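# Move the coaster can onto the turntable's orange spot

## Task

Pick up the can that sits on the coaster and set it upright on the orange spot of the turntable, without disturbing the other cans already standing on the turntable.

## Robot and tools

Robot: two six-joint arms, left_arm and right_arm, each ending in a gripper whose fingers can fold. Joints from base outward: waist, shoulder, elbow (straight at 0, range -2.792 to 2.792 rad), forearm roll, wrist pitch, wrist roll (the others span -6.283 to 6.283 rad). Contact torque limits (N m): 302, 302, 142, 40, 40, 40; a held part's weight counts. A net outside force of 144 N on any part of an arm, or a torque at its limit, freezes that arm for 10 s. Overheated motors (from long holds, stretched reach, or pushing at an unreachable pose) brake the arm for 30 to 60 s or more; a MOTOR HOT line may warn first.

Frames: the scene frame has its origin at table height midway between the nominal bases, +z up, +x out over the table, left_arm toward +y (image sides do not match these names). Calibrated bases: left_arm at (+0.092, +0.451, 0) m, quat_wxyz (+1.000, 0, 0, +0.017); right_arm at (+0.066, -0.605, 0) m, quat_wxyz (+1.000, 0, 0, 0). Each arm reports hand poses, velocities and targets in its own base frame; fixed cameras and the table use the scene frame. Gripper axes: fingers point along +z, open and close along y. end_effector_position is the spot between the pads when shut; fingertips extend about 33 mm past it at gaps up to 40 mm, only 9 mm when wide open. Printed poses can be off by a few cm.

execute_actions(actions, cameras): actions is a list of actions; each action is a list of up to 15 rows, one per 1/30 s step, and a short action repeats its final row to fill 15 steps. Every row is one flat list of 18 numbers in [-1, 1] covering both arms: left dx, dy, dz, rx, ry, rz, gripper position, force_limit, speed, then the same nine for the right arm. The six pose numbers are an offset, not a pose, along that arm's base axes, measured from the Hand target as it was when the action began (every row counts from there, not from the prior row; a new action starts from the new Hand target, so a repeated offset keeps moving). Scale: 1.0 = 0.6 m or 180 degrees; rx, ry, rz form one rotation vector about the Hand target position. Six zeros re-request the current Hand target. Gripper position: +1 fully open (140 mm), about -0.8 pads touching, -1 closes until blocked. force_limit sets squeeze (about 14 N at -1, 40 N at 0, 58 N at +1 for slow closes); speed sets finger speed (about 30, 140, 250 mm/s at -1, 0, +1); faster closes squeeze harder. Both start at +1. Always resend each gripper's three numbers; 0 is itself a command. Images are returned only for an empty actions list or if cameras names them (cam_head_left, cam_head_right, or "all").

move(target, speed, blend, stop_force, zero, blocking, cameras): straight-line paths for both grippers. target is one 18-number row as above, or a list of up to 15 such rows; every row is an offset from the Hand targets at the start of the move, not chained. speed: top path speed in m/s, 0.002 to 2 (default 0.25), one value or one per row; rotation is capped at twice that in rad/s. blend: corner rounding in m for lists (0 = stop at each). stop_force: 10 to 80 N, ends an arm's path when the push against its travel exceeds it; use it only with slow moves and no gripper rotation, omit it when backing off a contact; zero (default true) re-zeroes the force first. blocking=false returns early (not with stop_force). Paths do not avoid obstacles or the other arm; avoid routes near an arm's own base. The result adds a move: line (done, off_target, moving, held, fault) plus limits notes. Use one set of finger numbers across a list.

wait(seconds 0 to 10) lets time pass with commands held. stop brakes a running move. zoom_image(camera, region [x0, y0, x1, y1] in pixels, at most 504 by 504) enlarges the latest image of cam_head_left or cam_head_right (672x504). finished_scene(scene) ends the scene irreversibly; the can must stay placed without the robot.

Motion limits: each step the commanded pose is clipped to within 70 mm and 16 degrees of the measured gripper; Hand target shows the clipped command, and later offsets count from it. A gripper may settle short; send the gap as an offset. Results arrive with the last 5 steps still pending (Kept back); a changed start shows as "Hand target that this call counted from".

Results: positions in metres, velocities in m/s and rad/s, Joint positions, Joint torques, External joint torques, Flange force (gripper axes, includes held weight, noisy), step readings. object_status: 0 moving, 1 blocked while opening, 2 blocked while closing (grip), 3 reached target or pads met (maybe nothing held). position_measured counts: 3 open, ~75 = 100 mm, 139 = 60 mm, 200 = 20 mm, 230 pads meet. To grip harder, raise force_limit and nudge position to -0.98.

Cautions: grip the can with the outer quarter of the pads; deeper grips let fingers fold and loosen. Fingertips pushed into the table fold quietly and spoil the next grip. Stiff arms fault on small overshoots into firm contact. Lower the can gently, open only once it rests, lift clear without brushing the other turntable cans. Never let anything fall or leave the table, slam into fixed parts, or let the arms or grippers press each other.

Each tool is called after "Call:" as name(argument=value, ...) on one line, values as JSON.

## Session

Call:
execute_actions(actions=[])

Call:
zoom_image(camera="cam_head_left", region=[170, 270, 410, 440])

Call:
zoom_image(camera="cam_head_right", region=[170, 270, 410, 440])

Scene clock: 0.00 s.
left_arm: end_effector_position=(+0.5867, -0.7269, +0.2392) position_measured=3 object_status=3 end_effector_quat_wxyz=(+0.112, +0.782, -0.585, +0.185) | right_arm: end_effector_position=(+0.0441, +0.2528, +0.3378) position_measured=3 object_status=3 end_effector_quat_wxyz=(-0.501, -0.211, +0.821, -0.174)
Joint positions: left_arm=[-0.884 0.447 1.435 -0.168 0.848 2.056] | right_arm=[0.891 0.05 2.064 0.32 2.105 -1.185]
Joint velocities: within noise
Joint torques (N m): no reading
External joint torques (N m): no reading
Flange force (N): no reading
Hand target: left_arm +0.5867, -0.7269, +0.2392; +0.112, +0.782, -0.585, +0.185 | right_arm +0.0441, +0.2528, +0.3378; -0.501, -0.211, +0.821, -0.174
Tool commands: left_gripper/position=+1.0 left_gripper/force_limit=+1.0 left_gripper/speed=+1.0 right_gripper/position=+1.0 right_gripper/force_limit=+1.0 right_gripper/speed=+1.0

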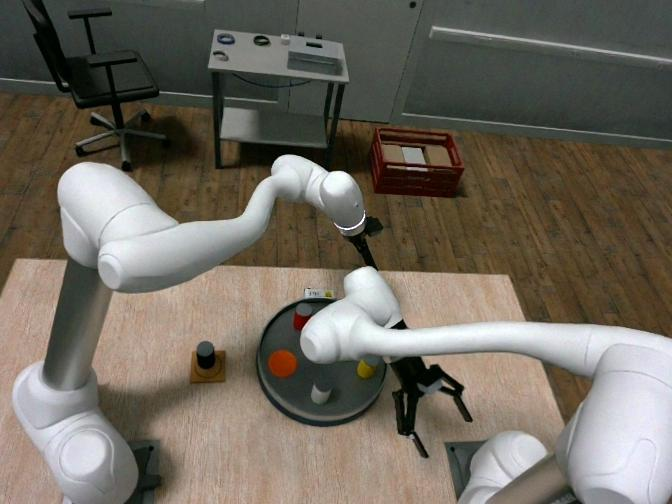

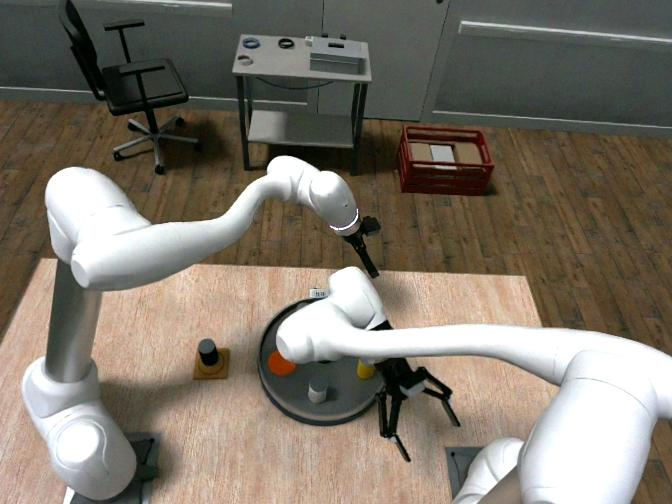

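Scaled by 2.100 from the camera's 672x504 image, which has a finer 960x720 frame.

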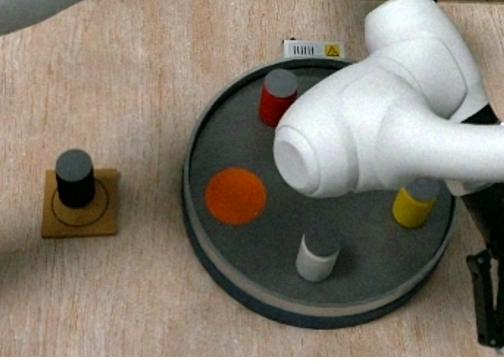

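Scaled by 2.100 from the camera's 672x504 image, which has a finer 960x720 frame.

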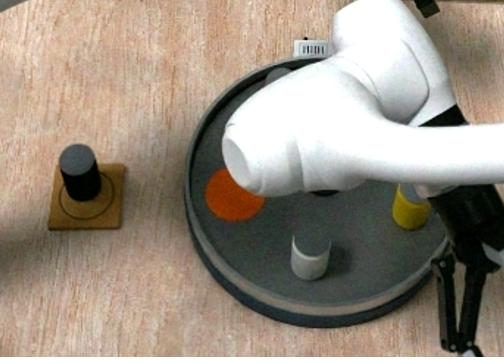

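Call:
move(target=[[-0.2,0.42,0.12,0.0675,0.0165,-0.045,1,1,1,0.427,-0.172,0.187,0.1,-0.15,0,1,1,1],[-0.415,0.83,0.1,0.135,0.033,-0.0895,1,1,1,0.68,-0.7,0,0.197,-0.2966,0,1,1,1]], blend=[0.08,0], cameras=["all"])

Call:
zoom_image(camera="cam_head_left", region=[160, 280, 280, 400])

Call:
zoom_image(camera="cam_head_right", region=[160, 280, 280, 400])

Scene clock: 4.17 s.
left_arm: end_effector_position=(+0.3377, -0.2289, +0.2992) position_measured=3 object_status=3 end_effector_quat_wxyz=(+0.000, +0.707, -0.707, +0.001) | right_arm: end_effector_position=(+0.4521, -0.1672, +0.3378) position_measured=3 object_status=3 end_effector_quat_wxyz=(+0.000, -0.249, +0.968, +0.000)
Joint positions: left_arm=[-0.68 -0.226 2.022 0 1.344 2.461] | right_arm=[-0.426 -0.112 1.859 0 1.395 -2.501]
Joint torques (N m): left_arm=[-1.15 -18.94 -37.55 4.37 0 -0.05] | right_arm=[-0.33 -31.91 -39.81 4.04 -0.37 0.53]
External joint torques (N m): left_arm=[1.12 1.09 -3.54 -0.2 -0.04 0.05] | right_arm=[0.3 1.43 -2.52 0.25 0.39 -0.53]
Flange force (N): left_arm=[1.4 -7.3 -4.9] | right_arm=[-3.5 -4.8 -4.2]
Hand target: left_arm +0.3377, -0.2289, +0.2992; +0.000, +0.707, -0.707, +0.001 | right_arm +0.4521, -0.1672, +0.3378; +0.000, -0.249, +0.968, +0.000
Off the commanded pose: left_arm 0.000 m, 0 deg | right_arm 0.000 m, 0 deg.
move: done

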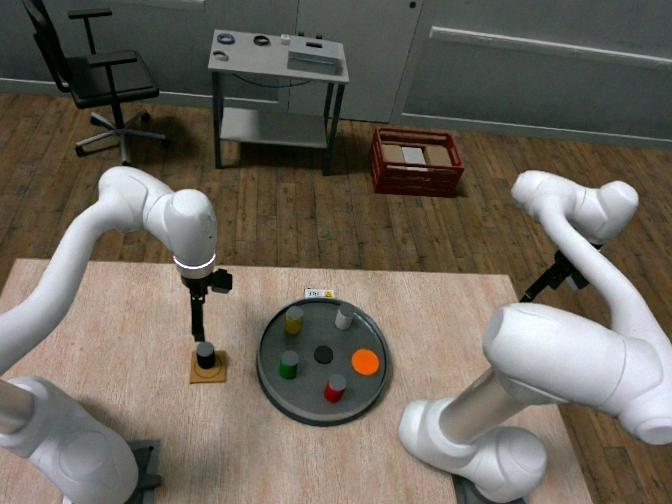

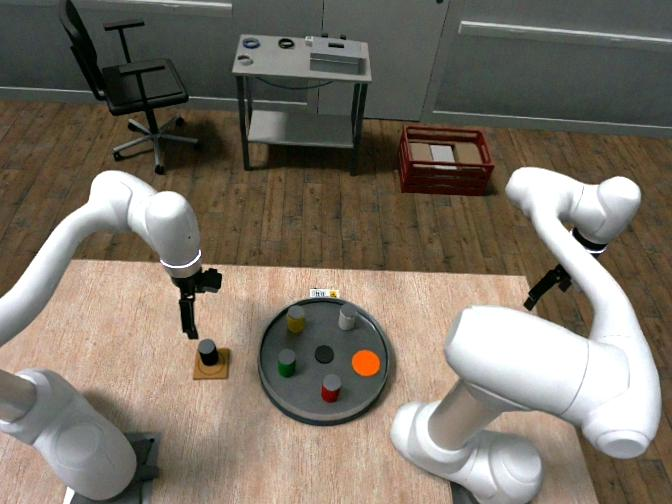

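Scaled by 4.200 from the camera's 672x504 image, which has a finer 960x720 frame.

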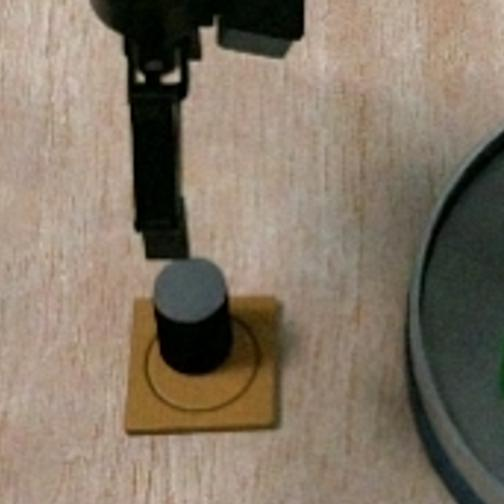

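Scaled by 4.200 from the camera's 672x504 image, which has a finer 960x720 frame.

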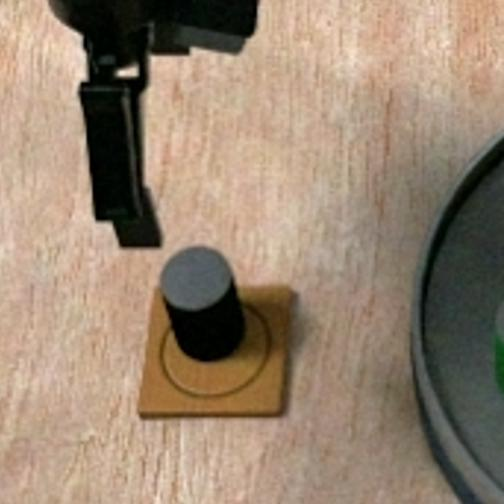

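Call:
move(target=[[0,0,-0.332,0,0,0,1,-0.05,-1,0,0,0,0,0,0,1,1,1],[0,0,-0.332,0,0,0,-1,-0.05,-1,0,0,0,0,0,0,1,1,1]], speed=0.15)

Call:
wait(seconds=1, cameras=["all"])

Call:
zoom_image(camera="cam_head_left", region=[160, 280, 280, 400])

Call:
zoom_image(camera="cam_head_right", region=[160, 280, 280, 400])

Scene clock: 9.67 s.
left_arm: end_effector_position=(+0.3377, -0.2289, +0.1000) position_measured=152 object_status=0 end_effector_quat_wxyz=(+0.000, +0.707, -0.707, +0.001) | right_arm: end_effector_position=(+0.4521, -0.1672, +0.3378) position_measured=3 object_status=3 end_effector_quat_wxyz=(+0.000, -0.249, +0.968, +0.000)
Joint positions: left_arm=[-0.68 -0.062 2.284 0 0.918 2.461] | right_arm=[-0.426 -0.112 1.859 0 1.395 -2.501]
Joint torques (N m): left_arm=[-0.93 -23.53 -25.51 3.73 -0.5 -0.08] | right_arm=[-0.63 -31.92 -39.86 4.07 -0.35 0.47]
External joint torques (N m): left_arm=[0.94 -3.48 -7.99 -0.33 0.46 0.08] | right_arm=[0.63 1.37 -2.49 0.21 0.37 -0.47]
Flange force (N): left_arm=[1.7 -6.9 -14.1] | right_arm=[-4.0 -4.2 -4.2]
Hand target: left_arm +0.3377, -0.2289, +0.1000; +0.000, +0.707, -0.707, +0.001 | right_arm +0.4521, -0.1672, +0.3378; +0.000, -0.249, +0.968, +0.000
Off the commanded pose: left_arm 0.000 m, 0 deg | right_arm 0.000 m, 0 deg.
move: done

Scene clock: 10.67 s.
left_arm: end_effector_position=(+0.3377, -0.2289, +0.1000) position_measured=152 object_status=2 end_effector_quat_wxyz=(+0.000, +0.707, -0.707, +0.001) | right_arm: end_effector_position=(+0.4521, -0.1672, +0.3378) position_measured=3 object_status=3 end_effector_quat_wxyz=(+0.000, -0.249, +0.968, +0.000)
Joint positions: left_arm=[-0.68 -0.062 2.284 0 0.918 2.461] | right_arm=[-0.426 -0.112 1.859 0 1.395 -2.501]
Joint torques (N m): left_arm=[-0.98 -23.58 -25.53 3.71 -0.51 -0.07] | right_arm=[-0.3 -32.05 -39.71 4.07 -0.39 0.44]
External joint torques (N m): left_arm=[0.95 -3.36 -7.98 -0.31 0.47 0.07] | right_arm=[0.29 1.65 -2.51 0.21 0.41 -0.44]
Flange force (N): left_arm=[1.8 -7.1 -14.0] | right_arm=[-3.9 -5.0 -4.2]
Hand target: left_arm +0.3377, -0.2289, +0.1000; +0.000, +0.707, -0.707, +0.001 | right_arm +0.4521, -0.1672, +0.3378; +0.000, -0.249, +0.968, +0.000
Tool commands: left_gripper/position=-1.0 left_gripper/force_limit=-0.05 left_gripper/speed=-1.0 right_gripper/position=+1.0 right_gripper/force_limit=+1.0 right_gripper/speed=+1.0
Off the commanded pose: left_arm 0.000 m, 0 deg | right_arm 0.000 m, 0 deg.
wait: 1.00 s; at rest by 0.17 s

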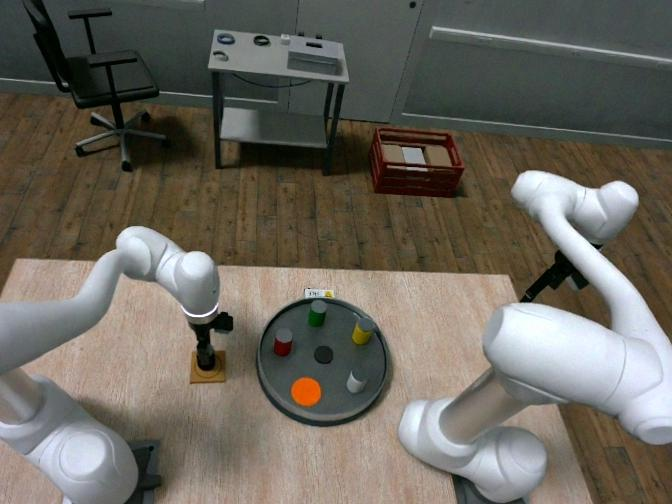

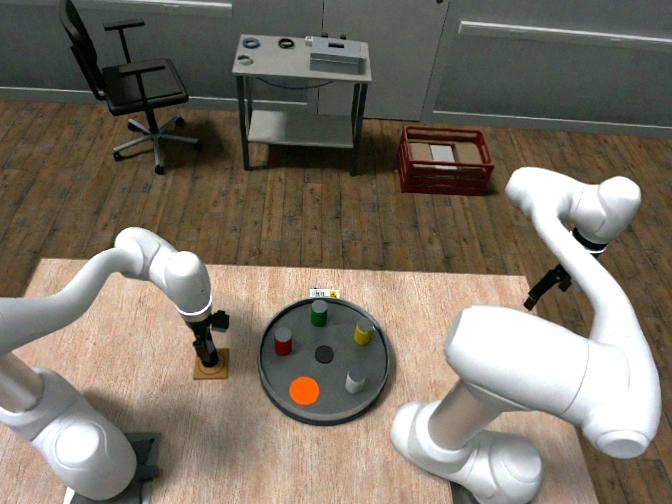

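Scaled by 4.200 from the camera's 672x504 image, which has a finer 960x720 frame.

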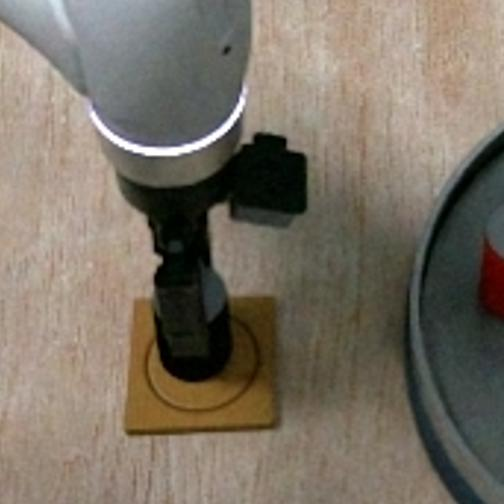

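Scaled by 4.200 from the camera's 672x504 image, which has a finer 960x720 frame.

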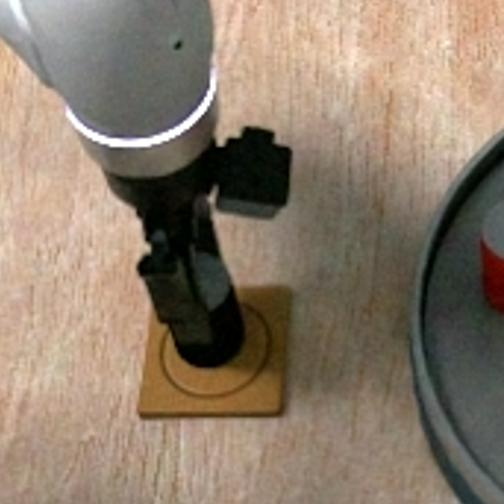

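Call:
move(target=[[0,0,0.2833,0,0,0,-1,-0.05,-1,0,0,0,0,0,0,1,1,1],[-0.2295,-0.609,0.2833,0,0,0,-1,-0.05,-1,0,0,0,0,0,0,1,1,1]], speed=[0.1,0.2], blend=[0.03,0], cameras=["all"])

Call:
zoom_image(camera="cam_head_left", region=[250, 280, 400, 430])

Call:
zoom_image(camera="cam_head_right", region=[250, 280, 400, 430])

Scene clock: 15.47 s.
left_arm: end_effector_position=(+0.2000, -0.5943, +0.2700) position_measured=152 object_status=2 end_effector_quat_wxyz=(+0.000, +0.707, -0.707, +0.001) | right_arm: end_effector_position=(+0.4521, -0.1672, +0.3378) position_measured=3 object_status=3 end_effector_quat_wxyz=(+0.000, -0.249, +0.968, +0.000)
Joint positions: left_arm=[-1.302 0.147 1.72 0.001 1.273 1.839] | right_arm=[-0.426 -0.112 1.859 0 1.395 -2.501]
Joint torques (N m): left_arm=[-1.07 -60.1 -37.49 4.35 0.02 -0.04] | right_arm=[-0.62 -31.87 -39.69 3.98 -0.37 0.53]
External joint torques (N m): left_arm=[1.18 4.45 -2.86 -0.2 -0.08 0.04] | right_arm=[0.61 1.58 -2.5 0.29 0.4 -0.53]
Flange force (N): left_arm=[11.0 -5.8 -1.5] | right_arm=[-4.2 -4.6 -4.2]
Hand target: left_arm +0.2000, -0.5943, +0.2700; +0.000, +0.707, -0.707, +0.001 | right_arm +0.4521, -0.1672, +0.3378; +0.000, -0.249, +0.968, +0.000
Off the commanded pose: left_arm 0.000 m, 0 deg | right_arm 0.000 m, 0 deg.
move: done

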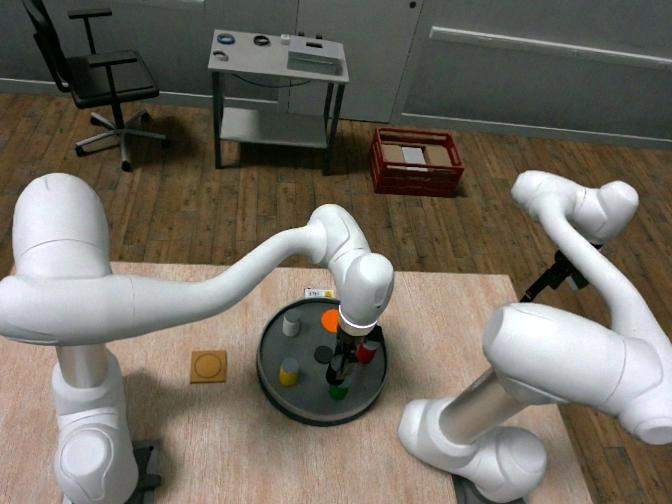

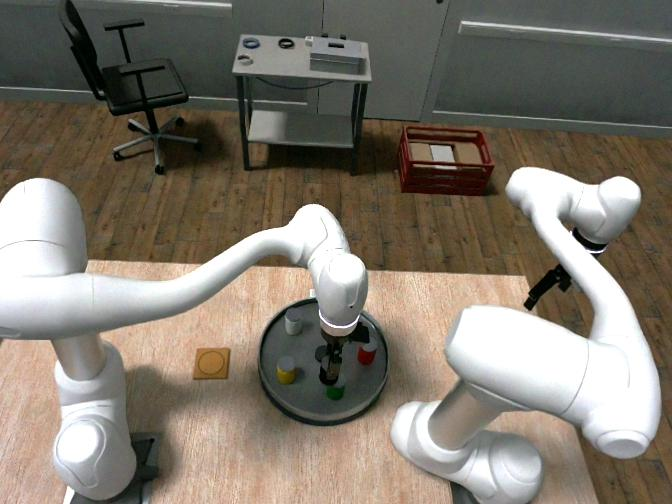

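Scaled by 3.360 from the camera's 672x504 image, which has a finer 960x720 frame.

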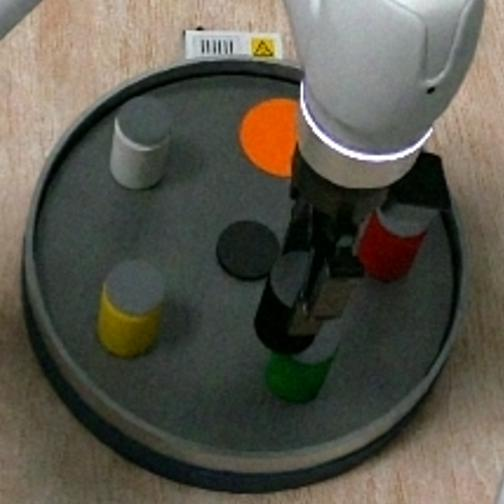

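Scaled by 3.360 from the camera's 672x504 image, which has a finer 960x720 frame.

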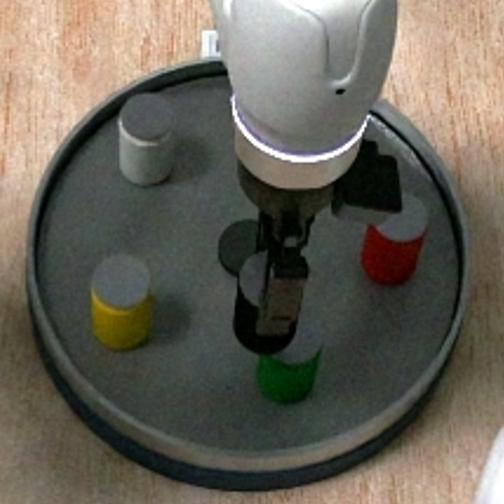

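Call:
wait(seconds=4.5, cameras=["all"])

Call:
zoom_image(camera="cam_head_left", region=[250, 280, 400, 430])

Call:
zoom_image(camera="cam_head_right", region=[250, 280, 400, 430])

Scene clock: 20.20 s.
left_arm: end_effector_position=(+0.2000, -0.5943, +0.2700) position_measured=152 object_status=2 end_effector_quat_wxyz=(+0.000, +0.707, -0.707, +0.001) | right_arm: end_effector_position=(+0.4521, -0.1672, +0.3378) position_measured=3 object_status=3 end_effector_quat_wxyz=(+0.000, -0.249, +0.968, +0.000)
Joint positions: left_arm=[-1.302 0.147 1.72 0.001 1.273 1.839] | right_arm=[-0.426 -0.112 1.859 0 1.395 -2.501]
Joint torques (N m): left_arm=[-1.11 -59.51 -37.58 4.38 0 -0.08] | right_arm=[-0.48 -32.01 -39.68 4.05 -0.39 0.45]
External joint torques (N m): left_arm=[1.13 3.94 -2.74 -0.25 -0.06 0.08] | right_arm=[0.46 1.73 -2.49 0.23 0.42 -0.45]
Flange force (N): left_arm=[10.1 -5.4 -1.6] | right_arm=[-4.2 -4.8 -4.2]
Hand target: left_arm +0.2000, -0.5943, +0.2700; +0.000, +0.707, -0.707, +0.001 | right_arm +0.4521, -0.1672, +0.3378; +0.000, -0.249, +0.968, +0.000
Tool commands: left_gripper/position=-1.0 left_gripper/force_limit=-0.05 left_gripper/speed=-1.0 right_gripper/position=+1.0 right_gripper/force_limit=+1.0 right_gripper/speed=+1.0
Off the commanded pose: left_arm 0.000 m, 0 deg | right_arm 0.000 m, 0 deg.
wait: 4.50 s; at rest from the start

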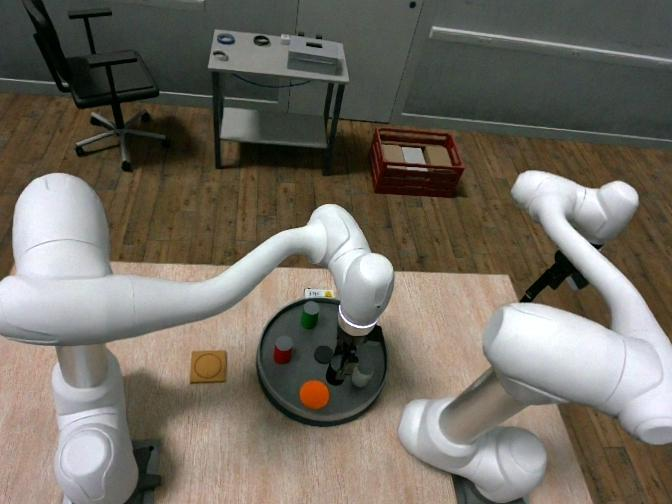

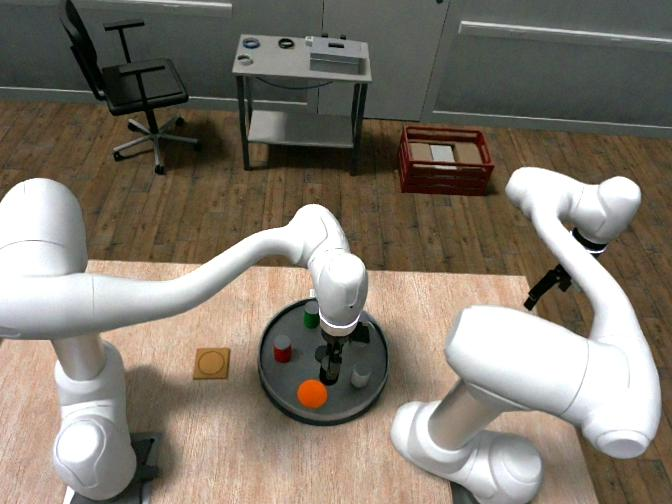

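Scaled by 3.360 from the camera's 672x504 image, which has a finer 960x720 frame.

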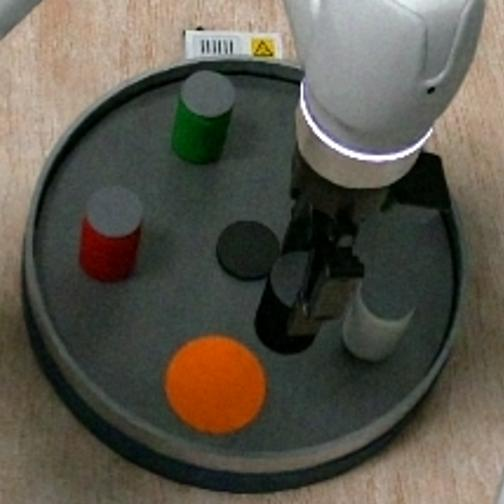

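Scaled by 3.360 from the camera's 672x504 image, which has a finer 960x720 frame.

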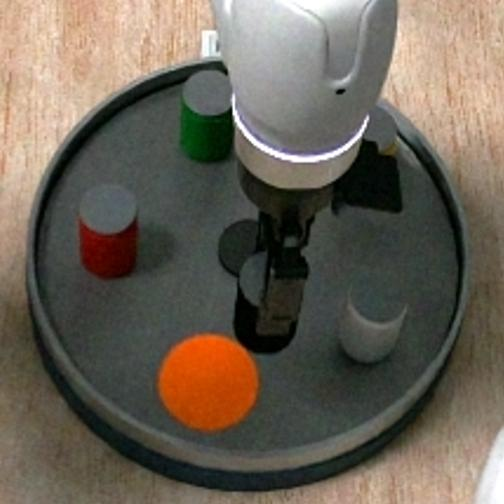

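Call:
wait(seconds=4)

Scene clock: 24.40 s.
left_arm: end_effector_position=(+0.2000, -0.5943, +0.2700) position_measured=152 object_status=2 end_effector_quat_wxyz=(+0.000, +0.707, -0.707, +0.001) | right_arm: end_effector_position=(+0.4521, -0.1672, +0.3378) position_measured=3 object_status=3 end_effector_quat_wxyz=(+0.000, -0.249, +0.968, +0.000)
Joint positions: left_arm=[-1.302 0.147 1.72 0.001 1.273 1.839] | right_arm=[-0.426 -0.112 1.859 0 1.395 -2.501]
Joint torques (N m): left_arm=[-0.92 -59.82 -37.53 4.36 0.01 -0.07] | right_arm=[-0.26 -31.9 -39.9 4.09 -0.32 0.52]
External joint torques (N m): left_arm=[0.93 4.26 -2.75 -0.24 -0.06 0.07] | right_arm=[0.23 1.48 -2.5 0.21 0.34 -0.52]
Flange force (N): left_arm=[10.7 -5.3 -1.5] | right_arm=[-3.5 -4.9 -4.1]
Hand target: left_arm +0.2000, -0.5943, +0.2700; +0.000, +0.707, -0.707, +0.001 | right_arm +0.4521, -0.1672, +0.3378; +0.000, -0.249, +0.968, +0.000
Tool commands: left_gripper/position=-1.0 left_gripper/force_limit=-0.05 left_gripper/speed=-1.0 right_gripper/position=+1.0 right_gripper/force_limit=+1.0 right_gripper/speed=+1.0
Off the commanded pose: left_arm 0.000 m, 0 deg | right_arm 0.000 m, 0 deg.
wait: 4.00 s; at rest from the start

Call:
wait(seconds=4.18)

Call:
move(target=[0,0,-0.2117,0,0,0,-1,-0.05,-1,0,0,0,0,0,0,1,1,1], speed=0.35)

Call:
execute_actions(actions=[[[0,0,0,0,0,0,0.5,-0.05,1,0,0,0,0,0,0,1,1,1]]])

Call:
move(target=[0,0,0.22,0,0,0,0.5,-0.05,1,0,0,0,0,0,0,1,1,1], speed=0.3, cameras=["all"])

Call:
zoom_image(camera="cam_head_left", region=[250, 280, 400, 430])

Call:
zoom_image(camera="cam_head_right", region=[250, 280, 400, 430])

Scene clock: 29.03 s.
left_arm: end_effector_position=(+0.2000, -0.5943, +0.2700) position_measured=152 object_status=2 end_effector_quat_wxyz=(+0.000, +0.707, -0.707, +0.001) | right_arm: end_effector_position=(+0.4521, -0.1672, +0.3378) position_measured=3 object_status=3 end_effector_quat_wxyz=(+0.000, -0.249, +0.968, +0.000)
Joint positions: left_arm=[-1.302 0.147 1.72 0.001 1.273 1.839] | right_arm=[-0.426 -0.112 1.859 0 1.395 -2.501]
Joint torques (N m): left_arm=[-0.95 -59.62 -37.62 4.34 -0.02 -0.07] | right_arm=[-0.39 -32 -39.85 3.95 -0.26 0.49]
External joint torques (N m): left_arm=[0.91 4.02 -2.75 -0.21 -0.03 0.07] | right_arm=[0.37 1.82 -2.27 0.33 0.29 -0.49]
Flange force (N): left_arm=[10.3 -5.1 -1.6] | right_arm=[-3.9 -4.9 -3.5]
Hand target: left_arm +0.2000, -0.5943, +0.2700; +0.000, +0.707, -0.707, +0.001 | right_arm +0.4521, -0.1672, +0.3378; +0.000, -0.249, +0.968, +0.000
Tool commands: left_gripper/position=-1.0 left_gripper/force_limit=-0.05 left_gripper/speed=-1.0 right_gripper/position=+1.0 right_gripper/force_limit=+1.0 right_gripper/speed=+1.0
Off the commanded pose: left_arm 0.000 m, 0 deg | right_arm 0.000 m, 0 deg.
wait: 4.20 s; at rest from the start

Scene clock: 29.83 s.
left_arm: end_effector_position=(+0.1999, -0.5944, +0.1431) position_measured=152 object_status=2 end_effector_quat_wxyz=(+0.000, +0.707, -0.707, +0.001) | right_arm: end_effector_position=(+0.4521, -0.1672, +0.3378) position_measured=3 object_status=3 end_effector_quat_wxyz=(+0.000, -0.249, +0.968, +0.000)
Joint positions: left_arm=[-1.302 0.231 1.865 0.001 1.044 1.839] | right_arm=[-0.426 -0.112 1.859 0 1.395 -2.501]
Joint torques (N m): left_arm=[-0.81 -63.97 -34.1 3.94 -0.03 -0.06] | right_arm=[-0.38 -31.95 -39.7 4.06 -0.29 0.56]
External joint torques (N m): left_arm=[0.82 3.5 -2.45 -0.21 -0.03 0.06] | right_arm=[0.39 1.75 -2.12 0.18 0.33 -0.56]
Flange force (N): left_arm=[8.8 -4.4 0.6] | right_arm=[-3.6 -4.7 -3.4]
Hand target: left_arm +0.2000, -0.5943, +0.1430; +0.000, +0.707, -0.707, +0.001 | right_arm +0.4521, -0.1672, +0.3378; +0.000, -0.249, +0.968, +0.000
Off the commanded pose: left_arm 0.000 m, 0 deg | right_arm 0.000 m, 0 deg.
move: done

Scene clock: 30.17 s.
left_arm: end_effector_position=(+0.2000, -0.5943, +0.1430) position_measured=70 object_status=0 end_effector_quat_wxyz=(+0.000, +0.707, -0.707, +0.001) | right_arm: end_effector_position=(+0.4521, -0.1672, +0.3378) position_measured=3 object_status=3 end_effector_quat_wxyz=(+0.000, -0.249, +0.968, +0.000)
Joint positions: left_arm=[-1.302 0.231 1.865 0.001 1.044 1.839] | right_arm=[-0.426 -0.112 1.859 0 1.395 -2.501]
Joint torques (N m): left_arm=[-1.14 -63.11 -32.94 3.96 -0.01 -0.06] | right_arm=[-0.41 -32.03 -39.73 4.08 -0.32 0.46]
External joint torques (N m): left_arm=[1.22 2.92 -3.44 -0.23 -0.04 0.06] | right_arm=[0.41 1.43 -2.76 0.23 0.34 -0.46]
Flange force (N): left_arm=[9.7 -5.4 -0.8] | right_arm=[-4.0 -4.8 -4.5]
Hand target: left_arm +0.2000, -0.5943, +0.1430; +0.000, +0.707, -0.707, +0.001 | right_arm +0.4521, -0.1672, +0.3378; +0.000, -0.249, +0.968, +0.000
Off the commanded pose: left_arm 0.000 m, 0 deg | right_arm 0.000 m, 0 deg.
Kept back: 5 steps.
Step readings (end_effector_position of left_arm | right_arm):
0: (+0.1999, -0.5944, +0.1431) | (+0.4521, -0.1672, +0.3378)
1: (+0.1999, -0.5943, +0.1431) | (+0.4521, -0.1672, +0.3378)
2: (+0.1999, -0.5943, +0.1430) | (+0.4521, -0.1672, +0.3378)
4: (+0.1999, -0.5943, +0.1430) | (+0.4521, -0.1672, +0.3378)
8: (+0.2000, -0.5943, +0.1430) | (+0.4521, -0.1672, +0.3378)

Scene clock: 31.37 s.
left_arm: end_effector_position=(+0.2000, -0.5943, +0.2750) position_measured=66 object_status=3 end_effector_quat_wxyz=(+0.000, +0.707, -0.707, +0.001) | right_arm: end_effector_position=(+0.4521, -0.1672, +0.3378) position_measured=3 object_status=3 end_effector_quat_wxyz=(+0.000, -0.249, +0.968, +0.000)
Joint positions: left_arm=[-1.302 0.145 1.713 0.001 1.282 1.839] | right_arm=[-0.426 -0.112 1.859 0 1.395 -2.501]
Joint torques (N m): left_arm=[-0.96 -58.15 -36.63 4.38 0 -0.07] | right_arm=[-0.11 -31.86 -39.99 4.03 -0.36 0.48]
External joint torques (N m): left_arm=[0.94 2.77 -3.76 -0.24 -0.05 0.07] | right_arm=[0.1 1.47 -2.24 0.25 0.38 -0.48]
Flange force (N): left_arm=[10.2 -5.1 -3.6] | right_arm=[-3.0 -4.7 -3.8]
Hand target: left_arm +0.2000, -0.5943, +0.2750; +0.000, +0.707, -0.707, +0.001 | right_arm +0.4521, -0.1672, +0.3378; +0.000, -0.249, +0.968, +0.000
Off the commanded pose: left_arm 0.000 m, 0 deg | right_arm 0.000 m, 0 deg.
move: done

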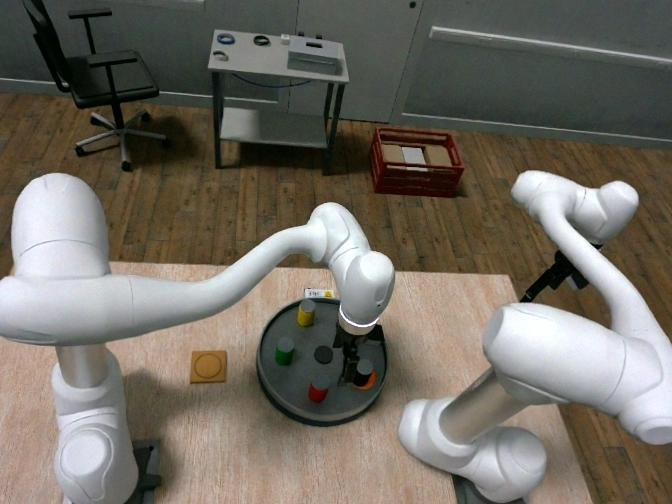

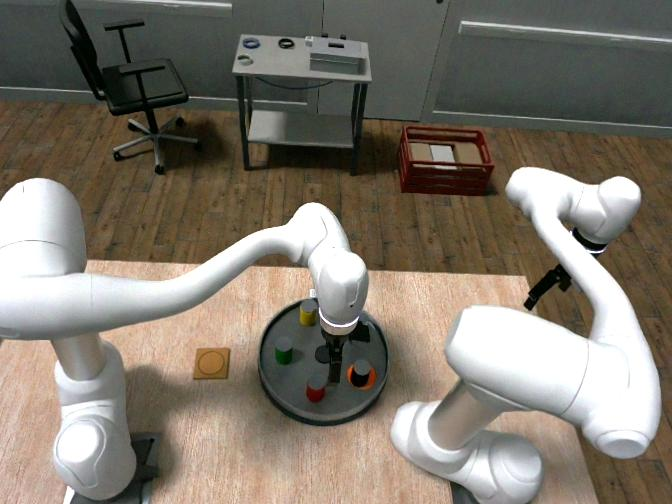

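Scaled by 3.360 from the camera's 672x504 image, which has a finer 960x720 frame.

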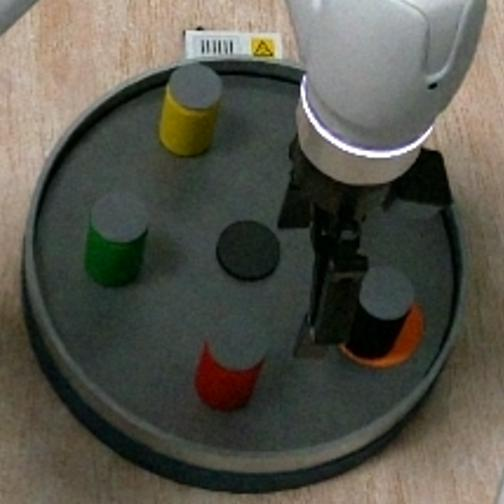

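Scaled by 3.360 from the camera's 672x504 image, which has a finer 960x720 frame.

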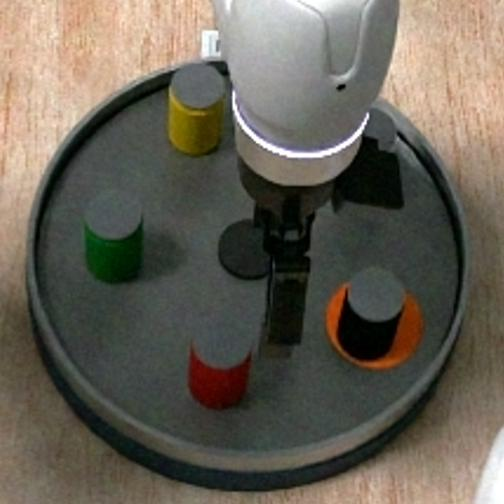

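Better centred than scene 1, standing on the spot.

Call:
finished_scene(scene=2)

The scene is finished: the task was done.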